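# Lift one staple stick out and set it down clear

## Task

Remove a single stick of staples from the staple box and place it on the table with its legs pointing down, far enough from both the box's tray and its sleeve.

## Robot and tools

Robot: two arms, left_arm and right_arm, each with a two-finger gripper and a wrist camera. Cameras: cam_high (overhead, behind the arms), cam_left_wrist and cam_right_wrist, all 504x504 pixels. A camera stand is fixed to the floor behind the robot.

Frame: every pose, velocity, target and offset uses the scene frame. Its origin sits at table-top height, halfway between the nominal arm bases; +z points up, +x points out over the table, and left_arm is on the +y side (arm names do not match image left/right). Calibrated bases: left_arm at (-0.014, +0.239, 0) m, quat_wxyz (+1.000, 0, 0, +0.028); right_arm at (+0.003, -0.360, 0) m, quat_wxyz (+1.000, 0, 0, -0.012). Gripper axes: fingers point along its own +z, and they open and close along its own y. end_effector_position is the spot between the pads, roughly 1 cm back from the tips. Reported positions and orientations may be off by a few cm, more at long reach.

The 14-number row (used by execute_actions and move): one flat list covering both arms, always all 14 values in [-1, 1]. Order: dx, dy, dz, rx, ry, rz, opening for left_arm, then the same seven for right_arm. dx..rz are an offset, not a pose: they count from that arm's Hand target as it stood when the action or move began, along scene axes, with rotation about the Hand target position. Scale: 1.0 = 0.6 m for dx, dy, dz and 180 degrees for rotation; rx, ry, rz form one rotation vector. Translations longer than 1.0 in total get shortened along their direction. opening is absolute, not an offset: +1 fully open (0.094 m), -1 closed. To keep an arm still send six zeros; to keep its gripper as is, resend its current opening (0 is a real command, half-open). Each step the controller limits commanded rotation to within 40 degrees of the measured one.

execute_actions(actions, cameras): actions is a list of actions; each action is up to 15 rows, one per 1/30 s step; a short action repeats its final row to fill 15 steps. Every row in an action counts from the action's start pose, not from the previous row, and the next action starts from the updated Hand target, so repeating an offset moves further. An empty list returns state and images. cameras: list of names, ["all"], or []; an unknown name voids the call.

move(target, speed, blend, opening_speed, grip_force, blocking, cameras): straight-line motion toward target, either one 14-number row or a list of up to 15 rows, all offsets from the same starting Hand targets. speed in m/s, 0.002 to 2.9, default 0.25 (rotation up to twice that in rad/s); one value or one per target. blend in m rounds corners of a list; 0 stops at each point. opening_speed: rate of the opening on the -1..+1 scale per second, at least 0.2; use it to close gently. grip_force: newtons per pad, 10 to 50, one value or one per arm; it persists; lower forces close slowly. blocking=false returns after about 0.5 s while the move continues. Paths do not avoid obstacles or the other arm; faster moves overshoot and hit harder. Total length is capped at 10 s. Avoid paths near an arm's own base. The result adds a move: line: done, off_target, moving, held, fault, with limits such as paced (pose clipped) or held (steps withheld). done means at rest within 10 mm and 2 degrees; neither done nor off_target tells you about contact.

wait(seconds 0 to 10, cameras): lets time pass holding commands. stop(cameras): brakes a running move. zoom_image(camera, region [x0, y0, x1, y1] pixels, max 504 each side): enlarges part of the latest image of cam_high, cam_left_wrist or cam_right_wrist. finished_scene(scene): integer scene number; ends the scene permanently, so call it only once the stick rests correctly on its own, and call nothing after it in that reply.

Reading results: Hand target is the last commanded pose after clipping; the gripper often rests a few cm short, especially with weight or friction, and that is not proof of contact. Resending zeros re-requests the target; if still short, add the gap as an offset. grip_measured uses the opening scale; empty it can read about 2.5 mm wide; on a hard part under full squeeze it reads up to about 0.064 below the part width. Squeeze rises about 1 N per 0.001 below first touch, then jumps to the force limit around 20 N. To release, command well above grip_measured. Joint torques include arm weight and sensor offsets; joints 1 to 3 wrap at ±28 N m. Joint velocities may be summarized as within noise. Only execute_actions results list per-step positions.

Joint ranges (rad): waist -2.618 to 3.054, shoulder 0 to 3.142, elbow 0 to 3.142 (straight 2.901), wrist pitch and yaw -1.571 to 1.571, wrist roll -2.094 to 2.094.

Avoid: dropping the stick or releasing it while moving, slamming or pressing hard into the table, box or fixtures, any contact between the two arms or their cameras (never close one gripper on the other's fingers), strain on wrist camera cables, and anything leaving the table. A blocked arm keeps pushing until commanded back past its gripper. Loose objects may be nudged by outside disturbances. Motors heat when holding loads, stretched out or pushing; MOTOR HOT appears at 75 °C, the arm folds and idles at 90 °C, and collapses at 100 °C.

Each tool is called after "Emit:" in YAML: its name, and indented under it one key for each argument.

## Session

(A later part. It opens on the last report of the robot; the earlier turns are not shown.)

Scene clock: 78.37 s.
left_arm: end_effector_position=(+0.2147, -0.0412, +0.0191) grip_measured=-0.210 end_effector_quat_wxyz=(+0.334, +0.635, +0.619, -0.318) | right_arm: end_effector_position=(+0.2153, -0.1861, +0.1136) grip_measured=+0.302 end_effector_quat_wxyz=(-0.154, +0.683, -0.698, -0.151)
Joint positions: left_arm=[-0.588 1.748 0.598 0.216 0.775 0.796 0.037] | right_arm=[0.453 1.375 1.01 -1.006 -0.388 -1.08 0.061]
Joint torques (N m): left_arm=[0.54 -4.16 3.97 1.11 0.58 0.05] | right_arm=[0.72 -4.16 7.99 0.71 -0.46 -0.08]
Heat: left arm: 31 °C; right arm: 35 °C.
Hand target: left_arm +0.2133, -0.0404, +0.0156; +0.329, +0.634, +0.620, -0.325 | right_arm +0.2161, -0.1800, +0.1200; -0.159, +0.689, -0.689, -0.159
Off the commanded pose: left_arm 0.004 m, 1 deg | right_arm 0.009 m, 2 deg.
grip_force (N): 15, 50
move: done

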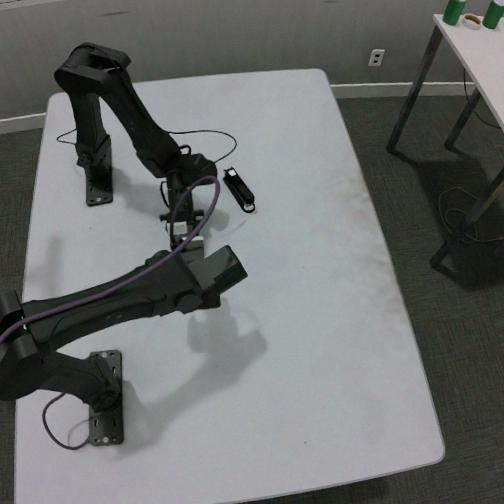

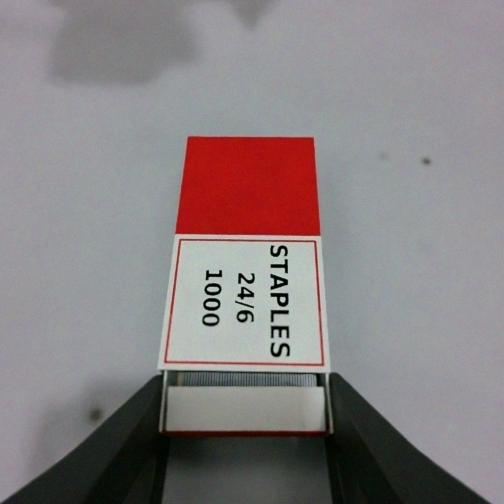

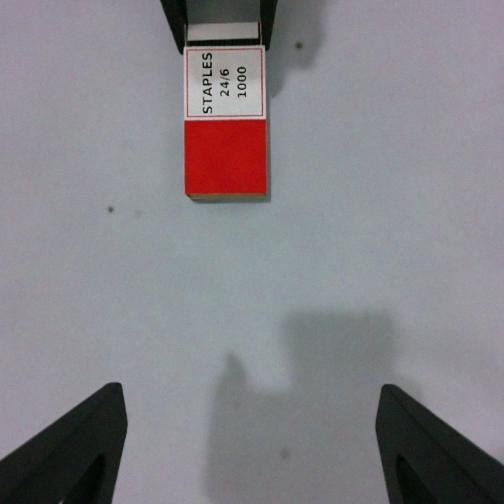

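Emit:
move:
  target: [0, 0, 0, 0, 0, 0, -0.3, -0.0188, 0.045, -0.1033, 0.161, 0, 0, 0.3]
  speed: 0.15
  cameras: ["all"]

Scene clock: 81.80 s.
left_arm: end_effector_position=(+0.2147, -0.0412, +0.0191) grip_measured=-0.210 end_effector_quat_wxyz=(+0.334, +0.635, +0.619, -0.318) | right_arm: end_effector_position=(+0.2067, -0.1544, +0.0578) grip_measured=+0.302 end_effector_quat_wxyz=(-0.323, +0.633, -0.630, -0.314)
Joint positions: left_arm=[-0.588 1.748 0.598 0.216 0.775 0.796 0.037] | right_arm=[0.308 1.428 0.554 -0.32 -0.876 -1.113 0.061]
Joint torques (N m): left_arm=[0.43 -4.22 4 1.12 0.6 0.04] | right_arm=[-0.57 -3.95 4.41 1.23 -0.77 0.08]
Heat: left arm: 31 °C; right arm: 35 °C.
Hand target: left_arm +0.2133, -0.0404, +0.0156; +0.329, +0.634, +0.620, -0.325 | right_arm +0.2048, -0.1529, +0.0581; -0.327, +0.627, -0.627, -0.326
Off the commanded pose: left_arm 0.004 m, 1 deg | right_arm 0.002 m, 2 deg.
grip_force (N): 15, 50
move: done

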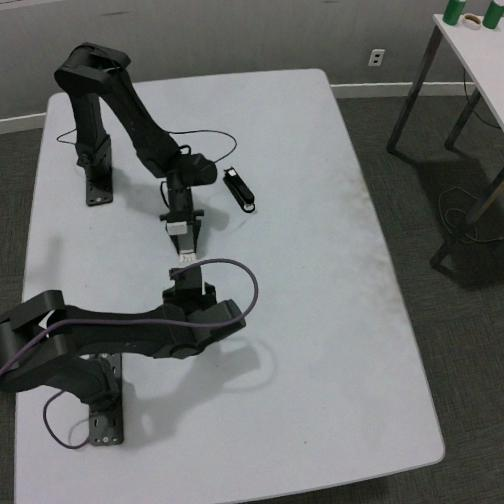

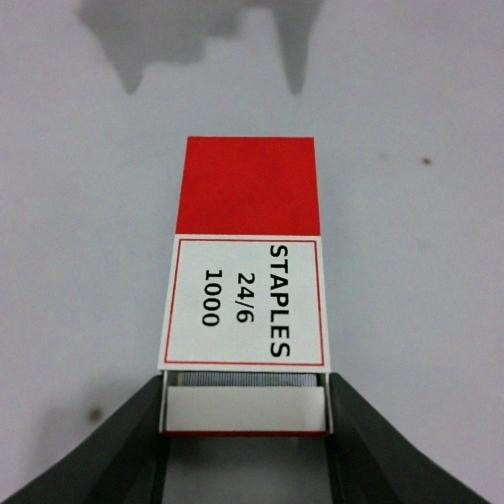

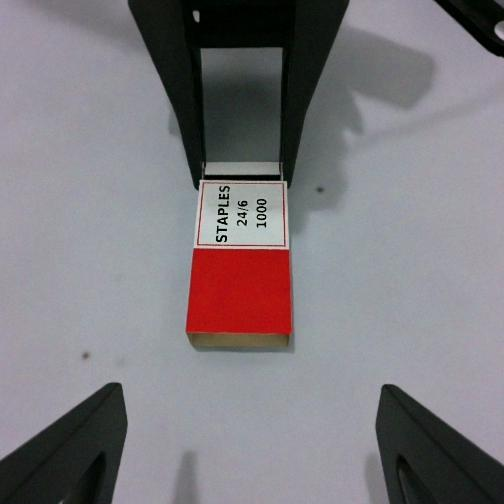

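Emit:
move:
  target: [0, 0, 0, 0, 0, 0, -0.3, -0.0075, 0.0167, -0.0617, 0, 0, 0, 0.3]
  speed: 0.08
  cameras: ["cam_right_wrist"]

Scene clock: 83.83 s.
left_arm: end_effector_position=(+0.2147, -0.0412, +0.0191) grip_measured=-0.210 end_effector_quat_wxyz=(+0.334, +0.635, +0.619, -0.318) | right_arm: end_effector_position=(+0.2044, -0.1459, +0.0219) grip_measured=+0.302 end_effector_quat_wxyz=(-0.327, +0.627, -0.632, -0.317)
Joint positions: left_arm=[-0.588 1.748 0.598 0.216 0.775 0.796 0.037] | right_arm=[0.346 1.558 0.456 -0.034 -0.87 -1.037 0.061]
Joint torques (N m): left_arm=[0.64 -4.29 4.04 1.12 0.53 0.08] | right_arm=[0.85 -4.36 3.89 1.32 -0.6 0.09]
Heat: left arm: 31 °C; right arm: 35 °C.
Hand target: left_arm +0.2133, -0.0404, +0.0156; +0.329, +0.634, +0.620, -0.325 | right_arm +0.2003, -0.1430, +0.0209; -0.326, +0.627, -0.628, -0.326
Off the commanded pose: left_arm 0.004 m, 1 deg | right_arm 0.005 m, 1 deg.
grip_force (N): 15, 50
move: done
Images, in order (width x height): cam_right_wrist 504x504.

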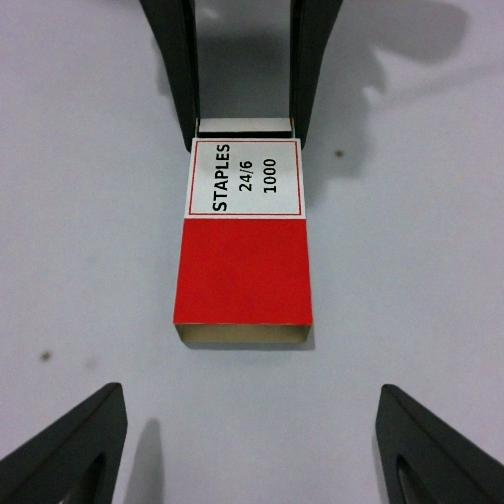

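Emit:
move:
  target: [0, 0, 0, 0, 0, 0, -0.3, -0.002, 0.0475, -0.003, 0, 0, 0, 0.3]
  speed: 0.05
  cameras: ["cam_right_wrist", "cam_high"]

Scene clock: 85.67 s.
left_arm: end_effector_position=(+0.2147, -0.0412, +0.0191) grip_measured=-0.210 end_effector_quat_wxyz=(+0.334, +0.635, +0.619, -0.318) | right_arm: end_effector_position=(+0.2037, -0.1163, +0.0215) grip_measured=+0.302 end_effector_quat_wxyz=(-0.329, +0.627, -0.630, -0.318)
Joint positions: left_arm=[-0.588 1.748 0.598 0.216 0.775 0.796 0.037] | right_arm=[0.472 1.592 0.456 0.129 -0.814 -0.87 0.061]
Joint torques (N m): left_arm=[0.57 -4.33 4.01 1.12 0.56 0.05] | right_arm=[0.77 -4.6 3.79 1.53 -0.53 0.09]
Heat: left arm: 31 °C; right arm: 35 °C.
Hand target: left_arm +0.2133, -0.0404, +0.0156; +0.329, +0.634, +0.620, -0.325 | right_arm +0.1991, -0.1145, +0.0192; -0.327, +0.627, -0.627, -0.326
Off the commanded pose: left_arm 0.004 m, 1 deg | right_arm 0.006 m, 1 deg.
grip_force (N): 15, 50
move: done
Images, in order (width x height): cam_high 504x504, cam_right_wrist 504x504.

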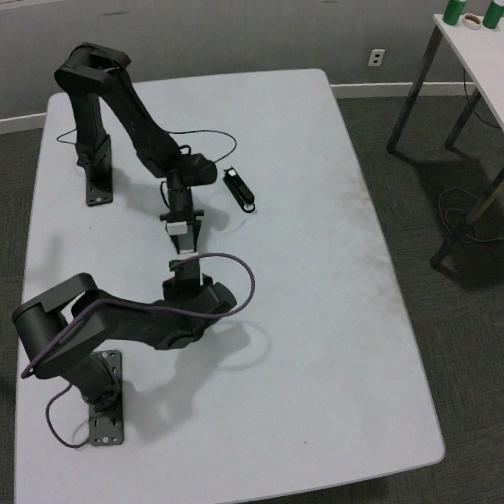

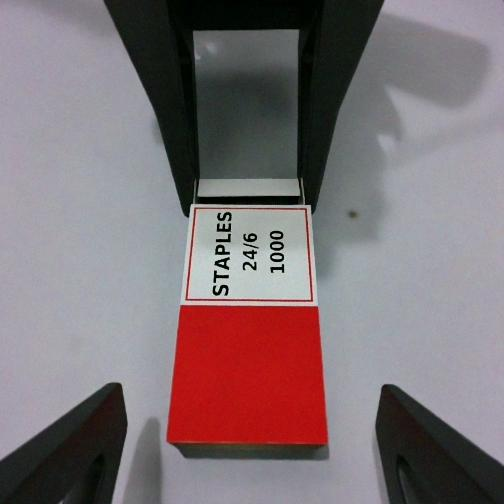

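Emit:
move:
  target: [0, 0, 0, 0, 0, 0, -0.3, 0, 0, 0, 0, 0, 0, -0.2]
  speed: 0.05
  grip_force: [15, 12]
  opening_speed: 0.4
  cameras: ["cam_right_wrist", "cam_left_wrist"]

Scene clock: 89.57 s.
left_arm: end_effector_position=(+0.2147, -0.0412, +0.0191) grip_measured=-0.211 end_effector_quat_wxyz=(+0.334, +0.635, +0.619, -0.318) | right_arm: end_effector_position=(+0.2038, -0.1163, +0.0216) grip_measured=-0.196 end_effector_quat_wxyz=(-0.329, +0.627, -0.630, -0.318)
Joint positions: left_arm=[-0.588 1.748 0.598 0.216 0.775 0.796 0.037] | right_arm=[0.472 1.592 0.456 0.13 -0.814 -0.869 0.038]
Joint torques (N m): left_arm=[0.59 -4.25 3.96 1.09 0.57 0.07] | right_arm=[0.77 -4.59 3.77 1.51 -0.52 0.08]
Heat: left arm: 31 °C; right arm: 35 °C.
Hand target: left_arm +0.2133, -0.0404, +0.0155; +0.329, +0.634, +0.620, -0.325 | right_arm +0.1991, -0.1144, +0.0193; -0.327, +0.627, -0.627, -0.326
Off the commanded pose: left_arm 0.004 m, 1 deg | right_arm 0.006 m, 1 deg.
grip_force (N): 15, 12
move: done
Images, in order (width x height): cam_left_wrist 504x504, cam_right_wrist 504x504.

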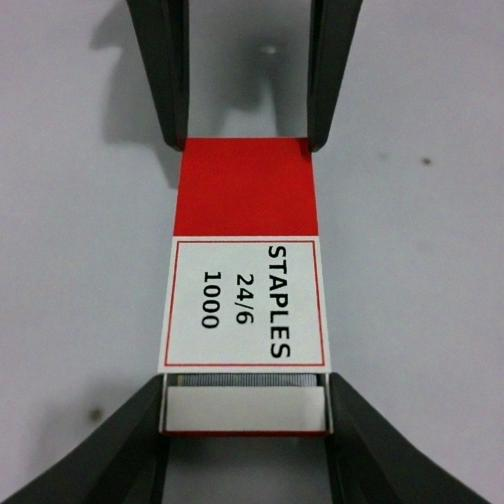

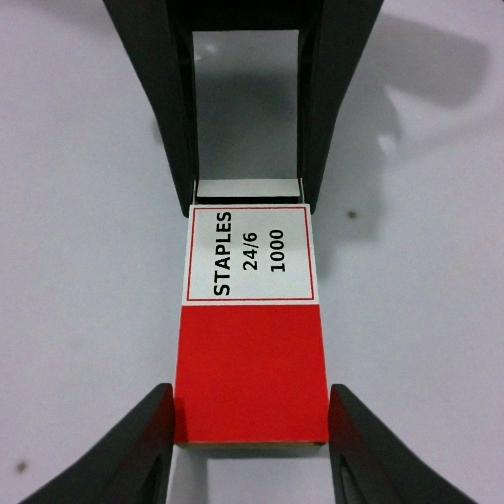

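Emit:
move:
  target: [0, 0, 0, 0, 0, 0, -0.3, 0, 0, 0, 0, 0, 0, -0.32]
  speed: 0.05
  opening_speed: 0.4
  cameras: []

Emit:
move:
  target: [0, 0.0583, 0, 0, 0, 0, -0.3, 0, 0, 0, 0, 0, 0, -0.32]
  speed: 0.04
  cameras: ["cam_right_wrist", "cam_left_wrist"]

Scene clock: 90.70 s.
left_arm: end_effector_position=(+0.2147, -0.0412, +0.0191) grip_measured=-0.211 end_effector_quat_wxyz=(+0.334, +0.635, +0.619, -0.318) | right_arm: end_effector_position=(+0.2038, -0.1163, +0.0216) grip_measured=-0.219 end_effector_quat_wxyz=(-0.329, +0.627, -0.630, -0.318)
Joint positions: left_arm=[-0.588 1.748 0.598 0.216 0.775 0.796 0.037] | right_arm=[0.472 1.592 0.456 0.13 -0.814 -0.869 0.037]
Joint torques (N m): left_arm=[0.51 -4.33 3.93 1.13 0.56 0.03] | right_arm=[0.79 -4.57 3.78 1.52 -0.52 0.08]
Heat: left arm: 31 °C; right arm: 35 °C.
Hand target: left_arm +0.2133, -0.0404, +0.0155; +0.329, +0.634, +0.620, -0.325 | right_arm +0.1991, -0.1144, +0.0193; -0.327, +0.627, -0.627, -0.326
Off the commanded pose: left_arm 0.004 m, 1 deg | right_arm 0.006 m, 1 deg.
grip_force (N): 15, 12
move: done
No camera images: "cameras" was empty.

Scene clock: 92.13 s.
left_arm: end_effector_position=(+0.2202, -0.0126, +0.0180) grip_measured=-0.211 end_effector_quat_wxyz=(+0.343, +0.636, +0.610, -0.325) | right_arm: end_effector_position=(+0.2052, -0.1161, +0.0219) grip_measured=-0.228 end_effector_quat_wxyz=(-0.332, +0.627, -0.630, -0.316)
Joint positions: left_arm=[-0.469 1.745 0.583 0.139 0.865 0.942 0.037] | right_arm=[0.472 1.592 0.456 0.136 -0.81 -0.868 0.036]
Joint torques (N m): left_arm=[0.65 -7.12 2.73 0.6 0.32 0.11] | right_arm=[0.77 -4.62 3.79 1.46 -0.56 0.07]
Heat: left arm: 31 °C; right arm: 35 °C.
Hand target: left_arm +0.2134, -0.0055, +0.0156; +0.329, +0.634, +0.620, -0.325 | right_arm +0.1991, -0.1145, +0.0192; -0.327, +0.627, -0.627, -0.326
Off the commanded pose: left_arm 0.010 m, 2 deg | right_arm 0.007 m, 1 deg.
grip_force (N): 15, 12
move: done
Images, in order (width x height): cam_left_wrist 504x504, cam_right_wrist 504x504.

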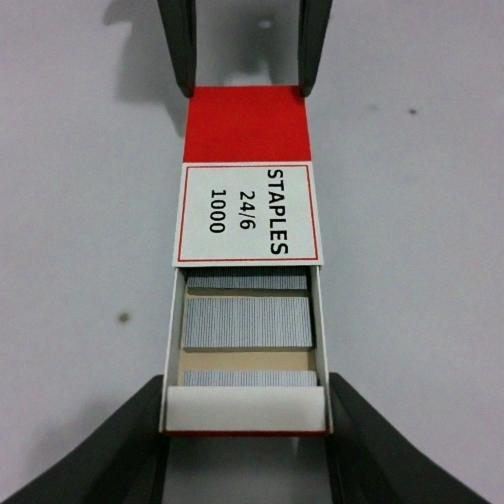

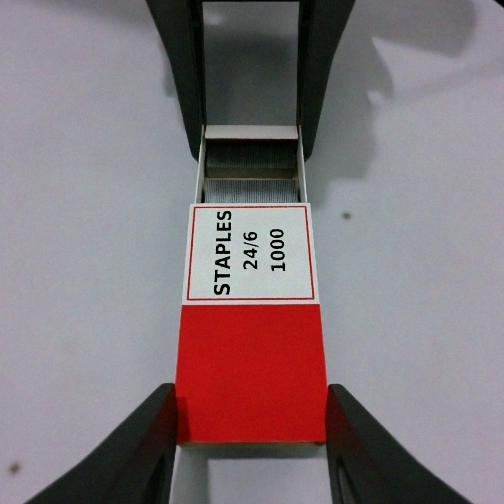

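Emit:
zoom_image:
  camera: "cam_left_wrist"
  region: [150, 250, 350, 450]

Emit:
zoom_image:
  camera: "cam_right_wrist"
  region: [180, 100, 330, 250]

Scaled by 2.520 from the camera's 504x504 image, which has a finer 720x720 frame.

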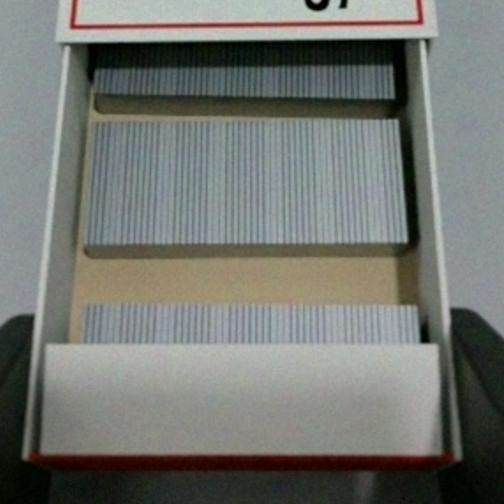

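Scaled by 3.360 from the camera's 504x504 image, which has a finer 720x720 frame.

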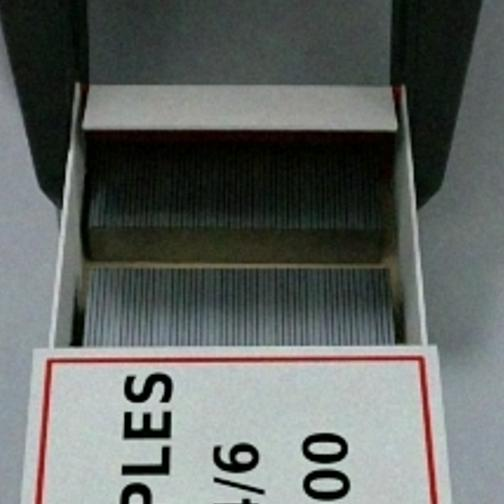

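Emit:
move:
  target: [0.008, 0.03, 0, 0, 0, 0, -0.3, 0, 0, 0, 0, 0, 0, -0.32]
  speed: 0.04
  cameras: ["cam_right_wrist", "cam_left_wrist"]

Scene clock: 94.77 s.
left_arm: end_effector_position=(+0.2215, +0.0067, +0.0172) grip_measured=-0.211 end_effector_quat_wxyz=(+0.343, +0.636, +0.608, -0.328) | right_arm: end_effector_position=(+0.2053, -0.1161, +0.0219) grip_measured=-0.228 end_effector_quat_wxyz=(-0.332, +0.627, -0.630, -0.316)
Joint positions: left_arm=[-0.393 1.738 0.583 0.051 0.908 1.048 0.037] | right_arm=[0.472 1.592 0.456 0.136 -0.81 -0.867 0.036]
Joint torques (N m): left_arm=[0.72 -6.57 3.52 0.34 0.32 0.11] | right_arm=[0.76 -4.6 3.77 1.44 -0.56 0.06]
Heat: left arm: 31 °C; right arm: 34 °C.
Hand target: left_arm +0.2181, +0.0126, +0.0156; +0.329, +0.634, +0.620, -0.325 | right_arm +0.1991, -0.1145, +0.0192; -0.327, +0.627, -0.627, -0.326
Off the commanded pose: left_arm 0.007 m, 2 deg | right_arm 0.007 m, 1 deg.
grip_force (N): 15, 12
move: done
Images, in order (width x height): cam_left_wrist 504x504, cam_right_wrist 504x504.

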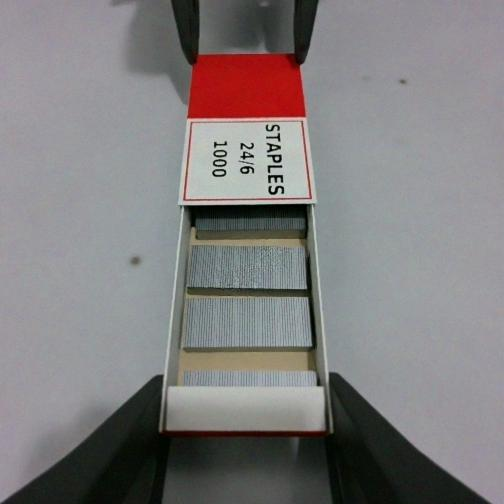

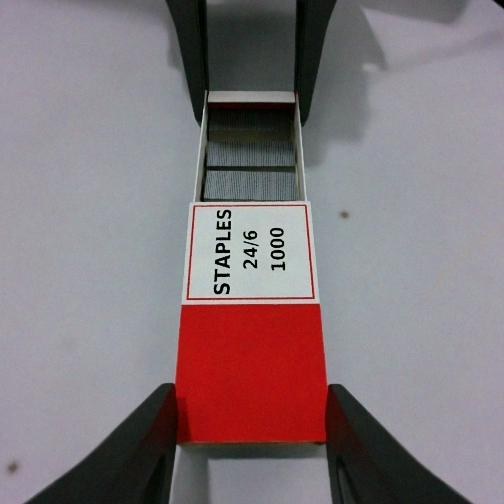

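Emit:
zoom_image:
  camera: "cam_left_wrist"
  region: [160, 200, 340, 380]

Emit:
zoom_image:
  camera: "cam_right_wrist"
  region: [180, 70, 320, 210]

Scaled by 2.800 from the camera's 504x504 image, which has a finer 720x720 frame.

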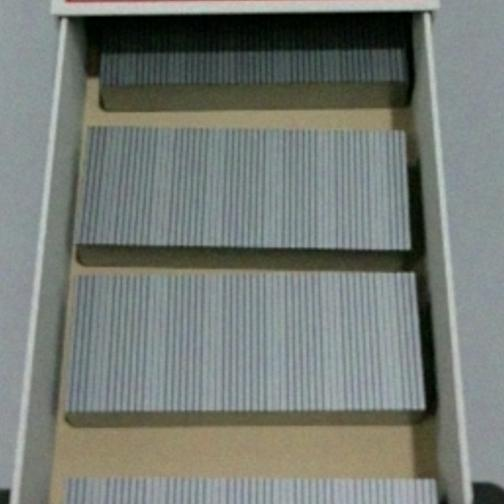

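Scaled by 3.600 from the camera's 504x504 image, which has a finer 720x720 frame.

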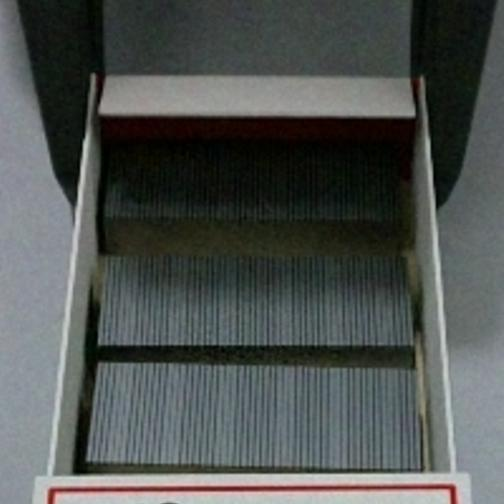

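Emit:
move:
  target:
    - [0, 0, 0, 0, 0, 0, 0.1, 0, 0, 0, 0, 0, 0, 0.15]
    - [0, 0.06, 0.06, 0, 0, 0, 0.1, 0, -0.1, 0.03, 0, 0, 0, 0.15]
    - [0, 0.06, 0.2, 0, 0, 0, 0.1, 0, -0.2, 0.15, 0, 0, 0, 0.15]
  speed: 0.12
  cameras: ["all"]

Scene clock: 103.10 s.
left_arm: end_effector_position=(+0.2133, +0.0507, +0.1181) grip_measured=+0.098 end_effector_quat_wxyz=(+0.307, +0.632, +0.633, -0.325) | right_arm: end_effector_position=(+0.1939, -0.2349, +0.1019) grip_measured=+0.148 end_effector_quat_wxyz=(-0.315, +0.629, -0.632, -0.324)
Joint positions: left_arm=[-0.248 1.432 0.848 -0.771 0.91 1.273 0.052] | right_arm=[-0.088 1.399 0.747 -1.085 -0.927 -1.76 0.054]
Joint torques (N m): left_arm=[0.54 -5.79 7.19 0.29 0.83 0.11] | right_arm=[-0.75 -3.54 6.87 0.05 -0.74 -0.11]
Heat: left arm: 31 °C; right arm: 34 °C.
Hand target: left_arm +0.2182, +0.0486, +0.1356; +0.329, +0.634, +0.620, -0.325 | right_arm +0.1991, -0.2345, +0.1092; -0.327, +0.627, -0.628, -0.327
Off the commanded pose: left_arm 0.018 m, 3 deg | right_arm 0.009 m, 2 deg.
grip_force (N): 15, 12
move: off_target (left_arm)

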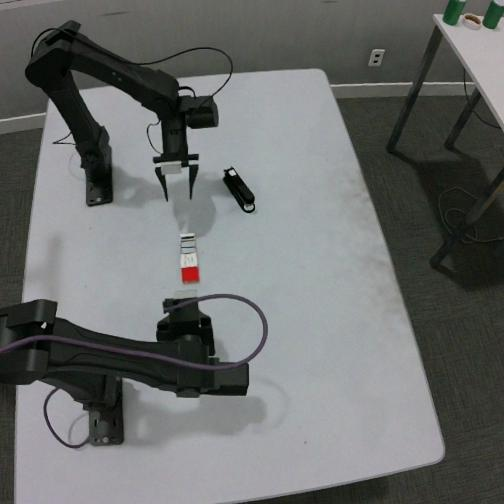

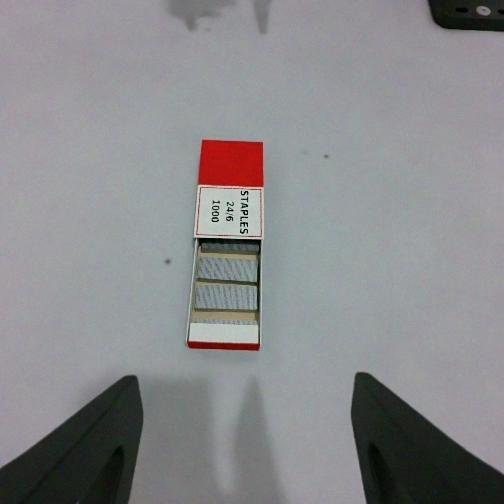

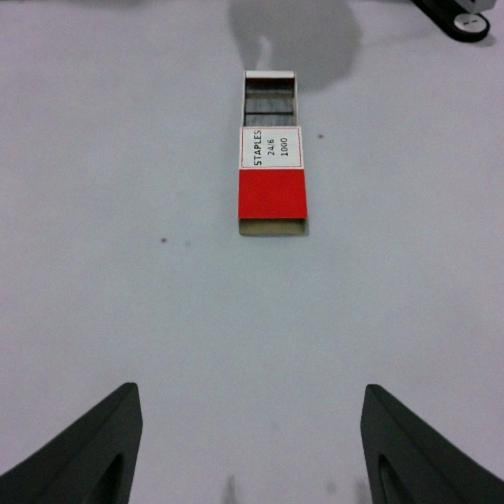

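Emit:
move:
  target: [-0.0045, -0.1338, -0.0593, 0.12447, 0.12951, 0.49407, -0.3, 0, 0, 0, 0, 0, 0, 0.15]
  speed: 0.25
  cameras: ["cam_left_wrist"]

Emit:
zoom_image:
  camera: "cam_left_wrist"
  region: [150, 230, 400, 430]

Scene clock: 107.90 s.
left_arm: end_effector_position=(+0.2105, -0.0270, +0.0933) grip_measured=-0.298 end_effector_quat_wxyz=(+0.213, +0.002, +0.977, -0.002) | right_arm: end_effector_position=(+0.1938, -0.2349, +0.1019) grip_measured=+0.148 end_effector_quat_wxyz=(-0.315, +0.630, -0.632, -0.324)
Joint positions: left_arm=[-1.116 1.658 1.194 -0.882 -0.369 -1.013 0.033] | right_arm=[-0.088 1.399 0.747 -1.086 -0.927 -1.761 0.054]
Joint torques (N m): left_arm=[-0.54 -5.07 7.65 0.41 -0.52 -0.01] | right_arm=[-0.76 -3.54 6.84 0.06 -0.74 -0.1]
Heat: left arm: 31 °C; right arm: 35 °C.
Hand target: left_arm +0.2155, -0.0317, +0.1001; +0.225, +0.000, +0.974, +0.000 | right_arm +0.1991, -0.2345, +0.1092; -0.327, +0.627, -0.628, -0.326
Off the commanded pose: left_arm 0.010 m, 1 deg | right_arm 0.009 m, 2 deg.
grip_force (N): 15, 12
move: done
Images, in order (width x height): cam_left_wrist 504x504.

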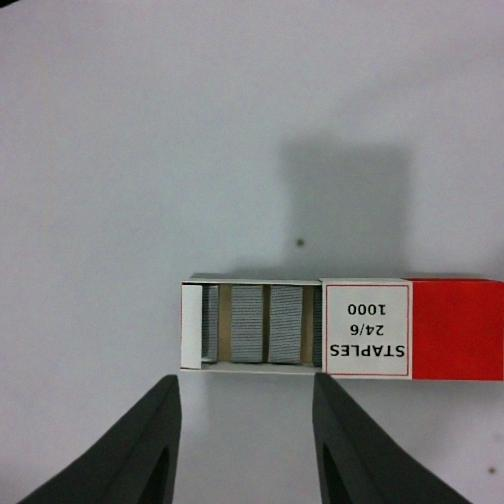

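Scaled by 2.016 from the camera's 504x504 image, which has a finer 720x720 frame.

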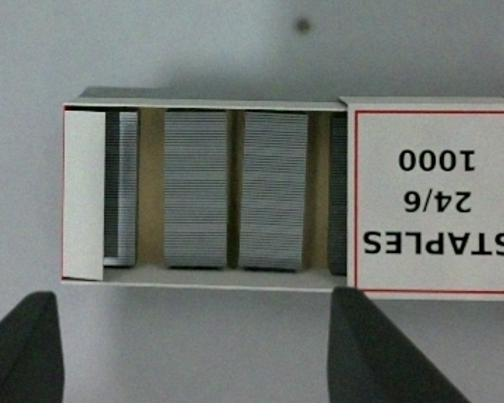

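Emit:
zoom_image:
  camera: "cam_left_wrist"
  region: [140, 350, 370, 504]

Scaled by 2.191 from the camera's 504x504 image, which has a finer 720x720 frame.

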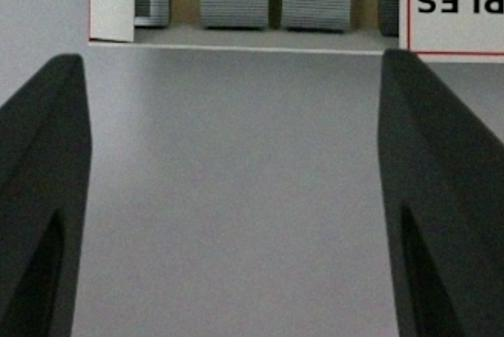

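Emit:
move:
  target: [0, 0.0025, -0.08, 0, 0, 0, -0.66, 0, 0, 0, 0, 0, 0, 0.15]
  speed: 0.1
  cameras: ["cam_left_wrist"]

Emit:
zoom_image:
  camera: "cam_left_wrist"
  region: [130, 260, 370, 460]

Scene clock: 113.43 s.
left_arm: end_effector_position=(+0.2128, -0.0307, +0.0552) grip_measured=-0.658 end_effector_quat_wxyz=(+0.215, +0.001, +0.977, -0.005) | right_arm: end_effector_position=(+0.1938, -0.2349, +0.1019) grip_measured=+0.148 end_effector_quat_wxyz=(-0.315, +0.630, -0.632, -0.324)
Joint positions: left_arm=[-1.116 1.712 1.095 -0.722 -0.37 -1.014 0.016] | right_arm=[-0.088 1.399 0.747 -1.086 -0.927 -1.761 0.054]
Joint torques (N m): left_arm=[-0.17 -5.57 4.15 0.75 -0.52 0] | right_arm=[-0.76 -3.55 6.87 0.06 -0.74 -0.09]
Heat: left arm: 32 °C; right arm: 35 °C.
Hand target: left_arm +0.2155, -0.0302, +0.0520; +0.225, -0.001, +0.974, +0.000 | right_arm +0.1991, -0.2345, +0.1092; -0.327, +0.627, -0.628, -0.326
Off the commanded pose: left_arm 0.004 m, 1 deg | right_arm 0.009 m, 2 deg.
grip_force (N): 15, 12
move: done
Images, in order (width x height): cam_left_wrist 504x504.

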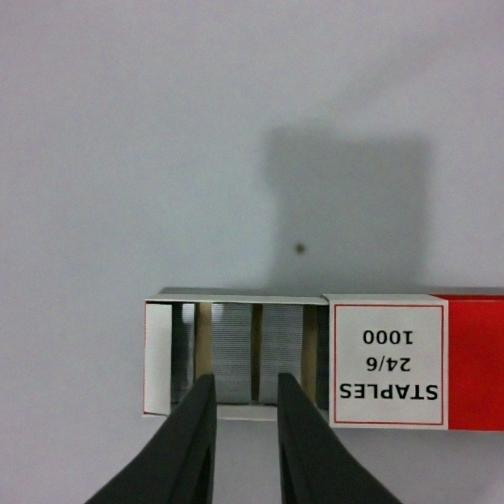

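Scaled by 2.100 from the camera's 504x504 image, which has a finer 720x720 frame.

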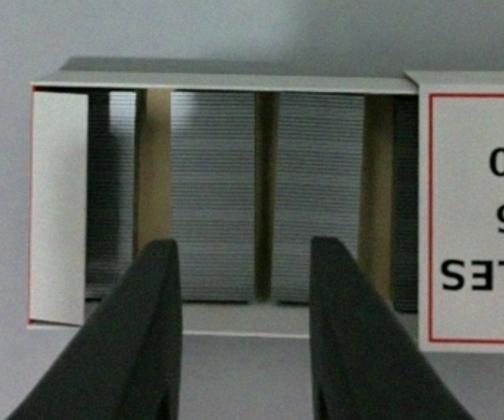

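Emit:
move:
  target: [0, 0.0125, -0.01, 0, 0, 0, -0.66, 0, 0, 0, 0, 0, 0, 0.15]
  speed: 0.05
  cameras: ["cam_left_wrist"]

Emit:
zoom_image:
  camera: "cam_left_wrist"
  region: [130, 260, 370, 460]

Scene clock: 116.40 s.
left_arm: end_effector_position=(+0.2097, -0.0253, +0.0450) grip_measured=-0.658 end_effector_quat_wxyz=(+0.213, +0.003, +0.977, -0.001) | right_arm: end_effector_position=(+0.1938, -0.2349, +0.1019) grip_measured=+0.148 end_effector_quat_wxyz=(-0.315, +0.630, -0.632, -0.324)
Joint positions: left_arm=[-1.116 1.712 1.053 -0.689 -0.37 -1.011 0.016] | right_arm=[-0.088 1.399 0.747 -1.086 -0.927 -1.761 0.054]
Joint torques (N m): left_arm=[0.64 -6.6 3.97 0.74 -0.47 0.1] | right_arm=[-0.77 -3.52 6.87 0.06 -0.74 -0.1]
Heat: left arm: 32 °C; right arm: 35 °C.
Hand target: left_arm +0.2155, -0.0226, +0.0460; +0.225, -0.001, +0.974, +0.000 | right_arm +0.1991, -0.2345, +0.1092; -0.327, +0.627, -0.628, -0.326
Off the commanded pose: left_arm 0.006 m, 1 deg | right_arm 0.009 m, 2 deg.
grip_force (N): 15, 12
move: done
Images, in order (width x height): cam_left_wrist 504x504.

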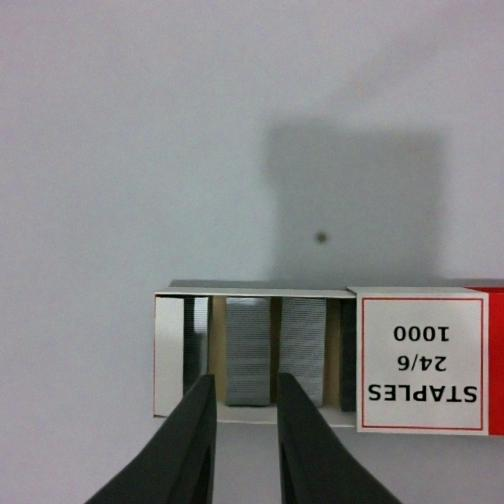

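Scaled by 2.100 from the camera's 504x504 image, which has a finer 720x720 frame.

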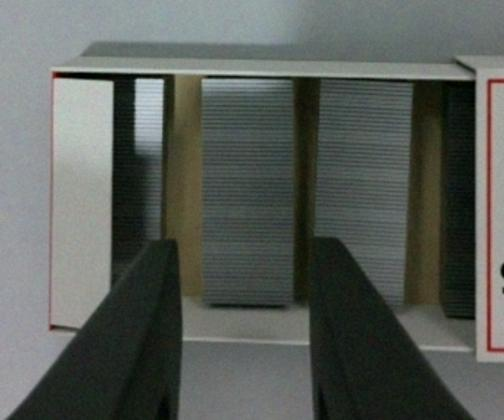

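Emit:
move:
  target: [0.003, 0.001, -0.025, 0, 0, 0, -0.66, 0, 0, 0, 0, 0, 0, 0.15]
  speed: 0.05
  cameras: ["cam_left_wrist"]

Emit:
zoom_image:
  camera: "cam_left_wrist"
  region: [130, 260, 370, 460]

Scene clock: 118.13 s.
left_arm: end_effector_position=(+0.2127, -0.0255, +0.0357) grip_measured=-0.658 end_effector_quat_wxyz=(+0.218, +0.001, +0.976, -0.008) | right_arm: end_effector_position=(+0.1938, -0.2349, +0.1019) grip_measured=+0.148 end_effector_quat_wxyz=(-0.315, +0.630, -0.632, -0.324)
Joint positions: left_arm=[-1.108 1.72 1.018 -0.625 -0.37 -1.005 0.016] | right_arm=[-0.088 1.399 0.747 -1.086 -0.927 -1.761 0.054]
Joint torques (N m): left_arm=[0.61 -5.26 3.92 0.79 -0.45 0.04] | right_arm=[-0.77 -3.52 6.87 0.06 -0.74 -0.09]
Heat: left arm: 31 °C; right arm: 35 °C.
Hand target: left_arm +0.2172, -0.0220, +0.0309; +0.225, -0.001, +0.974, +0.000 | right_arm +0.1991, -0.2345, +0.1092; -0.327, +0.627, -0.628, -0.326
Off the commanded pose: left_arm 0.007 m, 1 deg | right_arm 0.009 m, 2 deg.
grip_force (N): 15, 12
move: done
Images, in order (width x height): cam_left_wrist 504x504.

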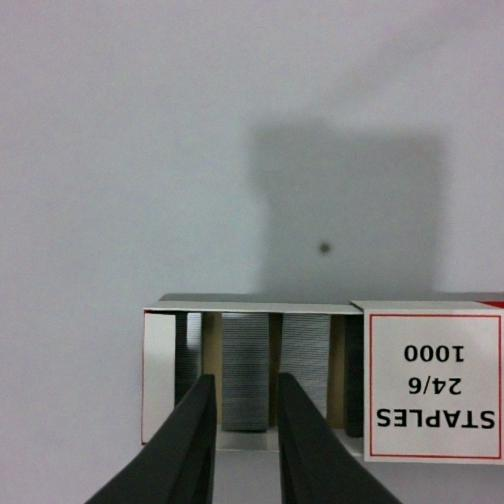

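Scaled by 2.100 from the camera's 504x504 image, which has a finer 720x720 frame.

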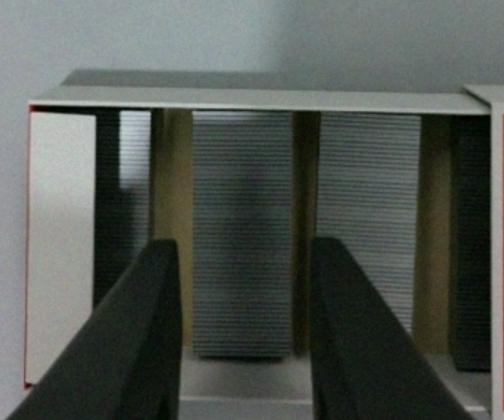

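Emit:
move:
  target: [0, 0.005, -0.009, 0, 0, 0, -0.66, 0, 0, 0, 0, 0, 0, 0.15]
  speed: 0.04
  cameras: ["cam_left_wrist"]

Emit:
zoom_image:
  camera: "cam_left_wrist"
  region: [130, 260, 370, 460]

Scene clock: 119.47 s.
left_arm: end_effector_position=(+0.2132, -0.0227, +0.0307) grip_measured=-0.658 end_effector_quat_wxyz=(+0.219, +0.001, +0.976, -0.008) | right_arm: end_effector_position=(+0.1938, -0.2349, +0.1019) grip_measured=+0.148 end_effector_quat_wxyz=(-0.315, +0.630, -0.632, -0.324)
Joint positions: left_arm=[-1.103 1.72 0.995 -0.599 -0.37 -0.999 0.016] | right_arm=[-0.088 1.399 0.747 -1.086 -0.927 -1.761 0.054]
Joint torques (N m): left_arm=[0.58 -5.12 3.96 0.77 -0.42 0.11] | right_arm=[-0.77 -3.54 6.87 0.05 -0.75 -0.09]
Heat: left arm: 31 °C; right arm: 35 °C.
Hand target: left_arm +0.2173, -0.0191, +0.0256; +0.225, -0.001, +0.974, +0.000 | right_arm +0.1991, -0.2345, +0.1092; -0.327, +0.627, -0.628, -0.326
Off the commanded pose: left_arm 0.008 m, 1 deg | right_arm 0.009 m, 2 deg.
grip_force (N): 15, 12
move: done
Images, in order (width x height): cam_left_wrist 504x504.

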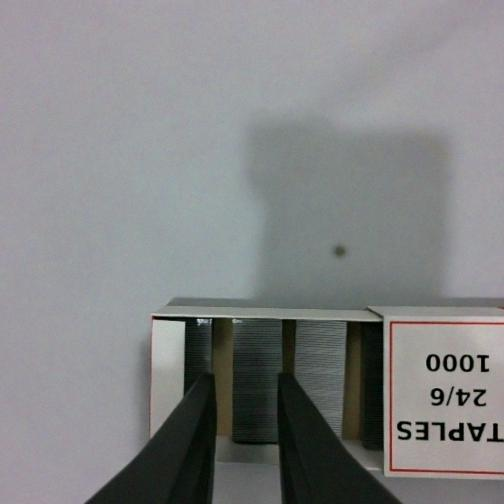

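Scaled by 2.100 from the camera's 504x504 image, which has a finer 720x720 frame.

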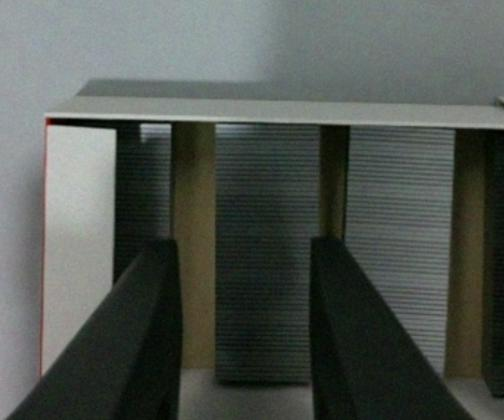

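Emit:
move:
  target: [0, -0.0142, 0.002, 0, 0, 0, -0.66, 0, 0, 0, 0, 0, 0, 0.15]
  speed: 0.04
  cameras: []

Scene clock: 120.87 s.
left_arm: end_effector_position=(+0.2122, -0.0209, +0.0233) grip_measured=-0.658 end_effector_quat_wxyz=(+0.213, +0.002, +0.977, +0.001) | right_arm: end_effector_position=(+0.1938, -0.2349, +0.1019) grip_measured=+0.148 end_effector_quat_wxyz=(-0.315, +0.630, -0.632, -0.324)
Joint positions: left_arm=[-1.103 1.744 0.995 -0.599 -0.37 -1.002 0.016] | right_arm=[-0.088 1.399 0.747 -1.086 -0.927 -1.761 0.054]
Joint torques (N m): left_arm=[-0.73 -5.33 6.37 0.58 -0.47 -0.05] | right_arm=[-0.77 -3.54 6.87 0.07 -0.74 -0.09]
Heat: left arm: 31 °C; right arm: 35 °C.
Hand target: left_arm +0.2173, -0.0276, +0.0268; +0.225, -0.001, +0.974, +0.000 | right_arm +0.1991, -0.2345, +0.1092; -0.327, +0.627, -0.628, -0.326
Off the commanded pose: left_arm 0.009 m, 1 deg | right_arm 0.009 m, 2 deg.
grip_force (N): 15, 12
move: done
No camera images: "cameras" was empty.

Emit:
execute_actions:
  actions: []
  cameras: ["cam_left_wrist"]

Emit:
zoom_image:
  camera: "cam_left_wrist"
  region: [130, 260, 370, 460]

Scene clock: 121.13 s.
left_arm: end_effector_position=(+0.2122, -0.0209, +0.0233) grip_measured=-0.658 end_effector_quat_wxyz=(+0.213, +0.002, +0.977, +0.001) | right_arm: end_effector_position=(+0.1938, -0.2349, +0.1019) grip_measured=+0.148 end_effector_quat_wxyz=(-0.315, +0.630, -0.632, -0.324)
Joint positions: left_arm=[-1.103 1.744 0.995 -0.599 -0.37 -1.002 0.016] | right_arm=[-0.088 1.399 0.747 -1.086 -0.927 -1.761 0.054]
Joint velocities: within noise
Joint torques (N m): left_arm=[-0.65 -5.18 6.15 0.58 -0.48 -0.07] | right_arm=[-0.77 -3.56 6.87 0.06 -0.74 -0.09]
Motor temperatures (°C): left_arm=[23 26 31 28 23 23 24] | right_arm=[24 24 35 29 24 22 24]
Heat: left arm: 31 °C; right arm: 35 °C.
Hand target: left_arm +0.2173, -0.0276, +0.0268; +0.225, -0.001, +0.974, +0.000 | right_arm +0.1991, -0.2345, +0.1092; -0.327, +0.627, -0.628, -0.326
Tool commands: left_gripper/opening=-0.66 right_gripper/opening=+0.15
Off the commanded pose: left_arm 0.009 m, 1 deg | right_arm 0.009 m, 2 deg.
grip_force (N): 15, 12
Images, in order (width x height): cam_left_wrist 504x504.

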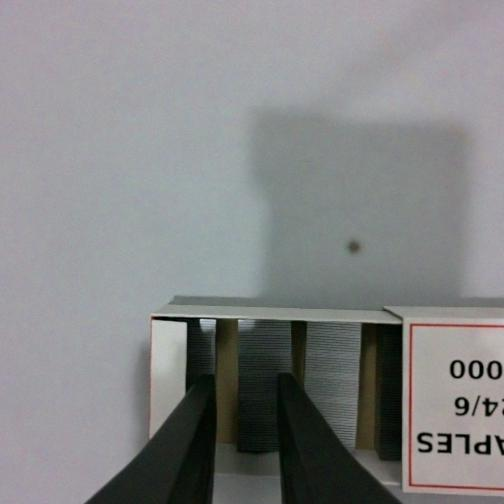

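Scaled by 2.100 from the camera's 504x504 image, which has a finer 720x720 frame.

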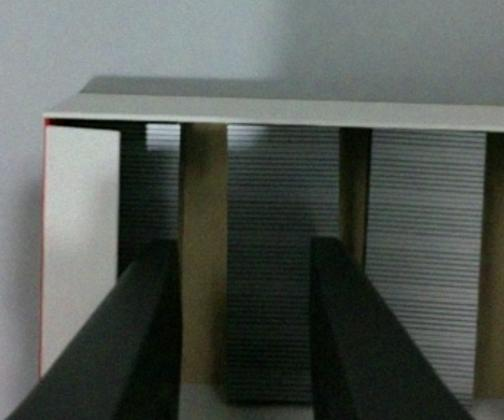

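Emit:
move:
  target:
    - [0, 0, 0.042, 0, 0, 0, -0.66, 0, 0, 0, 0, 0, 0, 0.15]
    - [-0.0238, -0.009, 0.045, 0, 0, 0, -0.66, 0, 0, 0, 0, 0, 0, 0.15]
    - [-0.0005, 0.0108, 0.0178, 0, 0, 0, -0.66, 0, 0, 0, 0, 0, 0, 0.15]
  speed: 0.05
  cameras: ["cam_left_wrist"]

Emit:
zoom_image:
  camera: "cam_left_wrist"
  region: [130, 260, 370, 460]

Scene clock: 126.07 s.
left_arm: end_effector_position=(+0.2124, -0.0210, +0.0305) grip_measured=-0.658 end_effector_quat_wxyz=(+0.211, +0.003, +0.977, +0.010) | right_arm: end_effector_position=(+0.1938, -0.2349, +0.1019) grip_measured=+0.148 end_effector_quat_wxyz=(-0.315, +0.630, -0.632, -0.324)
Joint positions: left_arm=[-1.105 1.744 1.029 -0.65 -0.376 -1.004 0.016] | right_arm=[-0.088 1.399 0.747 -1.086 -0.927 -1.761 0.054]
Joint torques (N m): left_arm=[0.32 -8.18 3.74 0.7 -0.39 0.04] | right_arm=[-0.77 -3.54 6.86 0.05 -0.74 -0.08]
Heat: left arm: 31 °C; right arm: 35 °C.
Hand target: left_arm +0.2170, -0.0211, +0.0375; +0.225, +0.000, +0.974, +0.000 | right_arm +0.1991, -0.2345, +0.1092; -0.327, +0.627, -0.628, -0.326
Off the commanded pose: left_arm 0.008 m, 2 deg | right_arm 0.009 m, 2 deg.
grip_force (N): 15, 12
move: done
Images, in order (width x height): cam_left_wrist 504x504.

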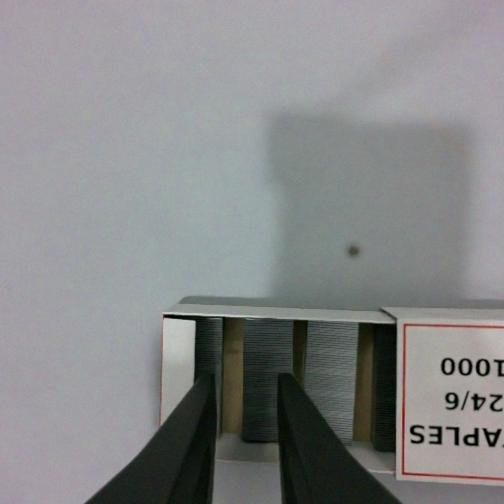

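Scaled by 2.100 from the camera's 504x504 image, which has a finer 720x720 frame.

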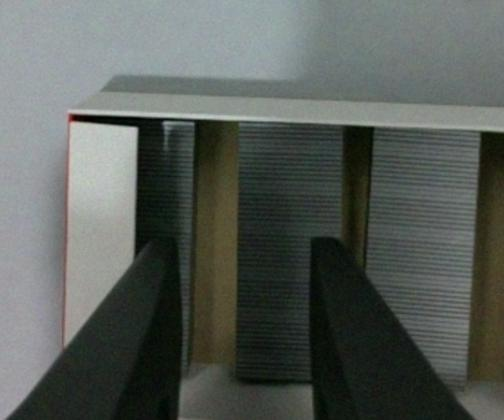

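Emit:
move:
  target:
    - [0.0163, -0.0037, 0.0158, 0, 0, 0, -0.66, 0, 0, 0, 0, 0, 0, 0.15]
    - [-0.0253, -0.0088, 0.0058, 0, 0, 0, -0.66, 0, 0, 0, 0, 0, 0, 0.15]
    - [0.0068, -0.0053, 0.0125, 0, 0, 0, -0.66, 0, 0, 0, 0, 0, 0, 0.15]
    - [-0.0193, -0.0082, 0.0058, 0, 0, 0, -0.66, 0, 0, 0, 0, 0, 0, 0.15]
    - [-0.0075, -0.0067, 0.0092, 0, 0, 0, -0.66, 0, 0, 0, 0, 0, 0, 0.15]
  speed: 0.06
  cameras: ["cam_left_wrist"]

Emit:
zoom_image:
  camera: "cam_left_wrist"
  region: [130, 260, 370, 460]

Scene clock: 152.40 s.
left_arm: end_effector_position=(+0.2070, -0.0251, +0.0305) grip_measured=-0.658 end_effector_quat_wxyz=(+0.211, +0.003, +0.977, +0.006) | right_arm: end_effector_position=(+0.1938, -0.2349, +0.1019) grip_measured=+0.148 end_effector_quat_wxyz=(-0.315, +0.630, -0.632, -0.324)
Joint positions: left_arm=[-1.125 1.744 1.029 -0.652 -0.376 -1.024 0.016] | right_arm=[-0.088 1.399 0.747 -1.086 -0.927 -1.761 0.054]
Joint torques (N m): left_arm=[0.38 -8.47 5.23 0.4 -0.43 0.1] | right_arm=[-0.75 -3.55 6.86 0.06 -0.74 -0.09]
Heat: left arm: 30 °C; right arm: 35 °C.
Hand target: left_arm +0.2125, -0.0252, +0.0431; +0.225, +0.000, +0.974, +0.000 | right_arm +0.1991, -0.2345, +0.1092; -0.327, +0.627, -0.628, -0.326
Off the commanded pose: left_arm 0.014 m, 2 deg | right_arm 0.009 m, 2 deg.
grip_force (N): 15, 12
move: off_target (left_arm)
Images, in order (width x height): cam_left_wrist 504x504.

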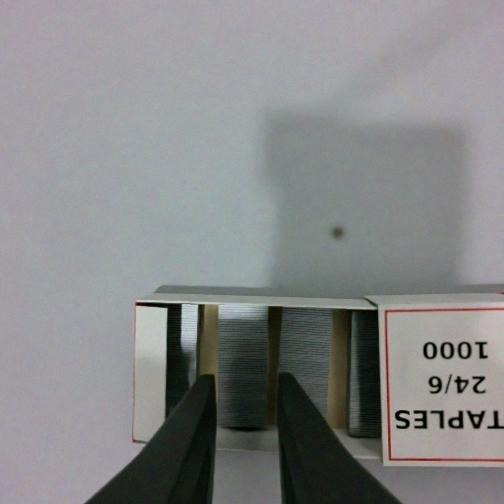

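Scaled by 2.100 from the camera's 504x504 image, which has a finer 720x720 frame.

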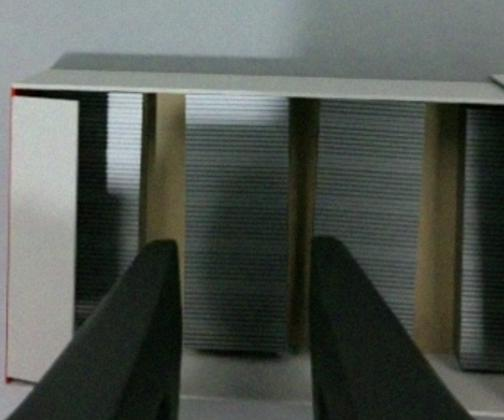

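Emit:
move:
  target: [0.008, 0.0095, 0, 0, 0, 0, -0.66, 0, 0, 0, 0, 0, 0, 0.15]
  speed: 0.06
  cameras: ["cam_left_wrist"]

Emit:
zoom_image:
  camera: "cam_left_wrist"
  region: [130, 260, 370, 460]

Scene clock: 154.57 s.
left_arm: end_effector_position=(+0.2130, -0.0200, +0.0305) grip_measured=-0.658 end_effector_quat_wxyz=(+0.211, +0.004, +0.977, +0.011) | right_arm: end_effector_position=(+0.1938, -0.2349, +0.1019) grip_measured=+0.148 end_effector_quat_wxyz=(-0.315, +0.630, -0.632, -0.324)
Joint positions: left_arm=[-1.103 1.744 1.029 -0.652 -0.376 -1 0.016] | right_arm=[-0.088 1.399 0.747 -1.086 -0.927 -1.761 0.054]
Joint torques (N m): left_arm=[0.38 -9.32 4.25 0.56 -0.4 0.07] | right_arm=[-0.75 -3.58 6.87 0.06 -0.74 -0.1]
Heat: left arm: 30 °C; right arm: 35 °C.
Hand target: left_arm +0.2173, -0.0195, +0.0431; +0.225, +0.000, +0.974, +0.000 | right_arm +0.1991, -0.2345, +0.1092; -0.327, +0.627, -0.628, -0.326
Off the commanded pose: left_arm 0.013 m, 2 deg | right_arm 0.009 m, 2 deg.
grip_force (N): 15, 12
move: off_target (left_arm)
Images, in order (width x height): cam_left_wrist 504x504.

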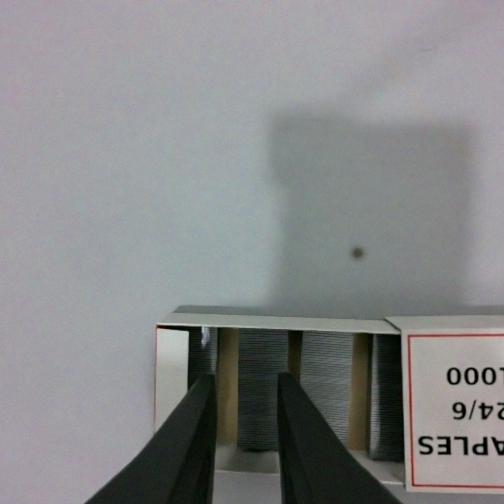

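Scaled by 2.100 from the camera's 504x504 image, which has a finer 720x720 frame.

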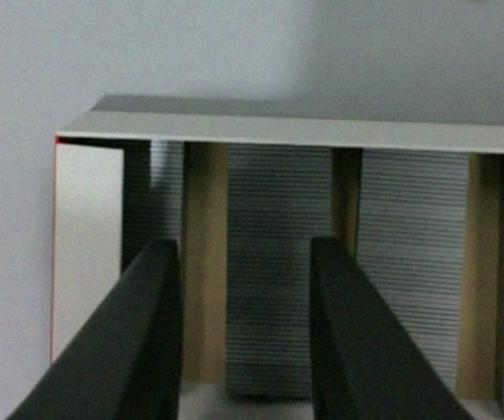

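Emit:
move:
  target: [-0.03, 0.08, 0.13, 0, 0, 0, -0.66, 0.012, 0.13, -0.1, 0, 0, 0, 0.15]
  speed: 0.2
  cameras: ["all"]

Scene clock: 157.87 s.
left_arm: end_effector_position=(+0.1943, +0.0324, +0.1050) grip_measured=-0.658 end_effector_quat_wxyz=(+0.212, +0.004, +0.977, +0.016) | right_arm: end_effector_position=(+0.2081, -0.1602, +0.0451) grip_measured=+0.148 end_effector_quat_wxyz=(-0.318, +0.625, -0.636, -0.322)
Joint positions: left_arm=[-1.067 1.447 1.036 -0.948 -0.376 -0.962 0.016] | right_arm=[0.276 1.485 0.54 -0.293 -0.895 -1.14 0.054]
Joint torques (N m): left_arm=[0.47 -6.2 7.54 0.41 -0.31 0.06] | right_arm=[0.8 -5.97 4.3 1.16 -0.66 0.07]
Heat: left arm: 31 °C; right arm: 35 °C.
Hand target: left_arm +0.1992, +0.0286, +0.1209; +0.225, +0.000, +0.974, +0.000 | right_arm +0.2062, -0.1565, +0.0492; -0.326, +0.627, -0.628, -0.326
Off the commanded pose: left_arm 0.017 m, 2 deg | right_arm 0.006 m, 2 deg.
grip_force (N): 15, 12
move: off_target (left_arm)

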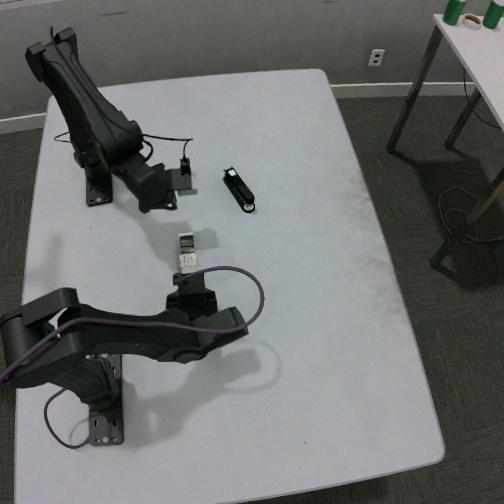

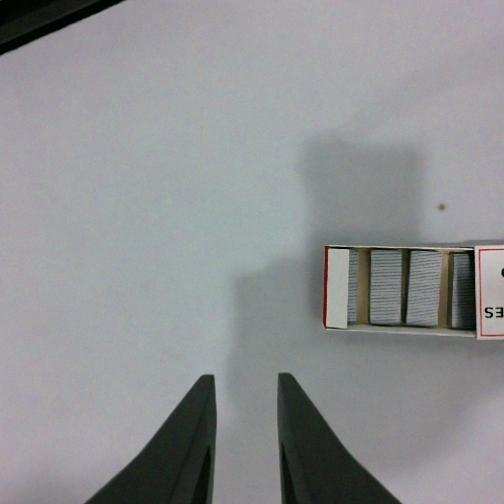

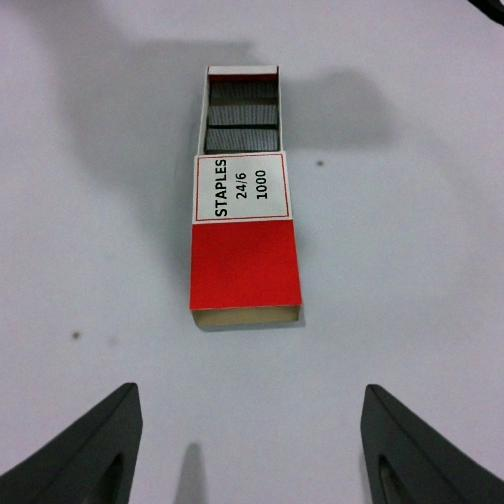

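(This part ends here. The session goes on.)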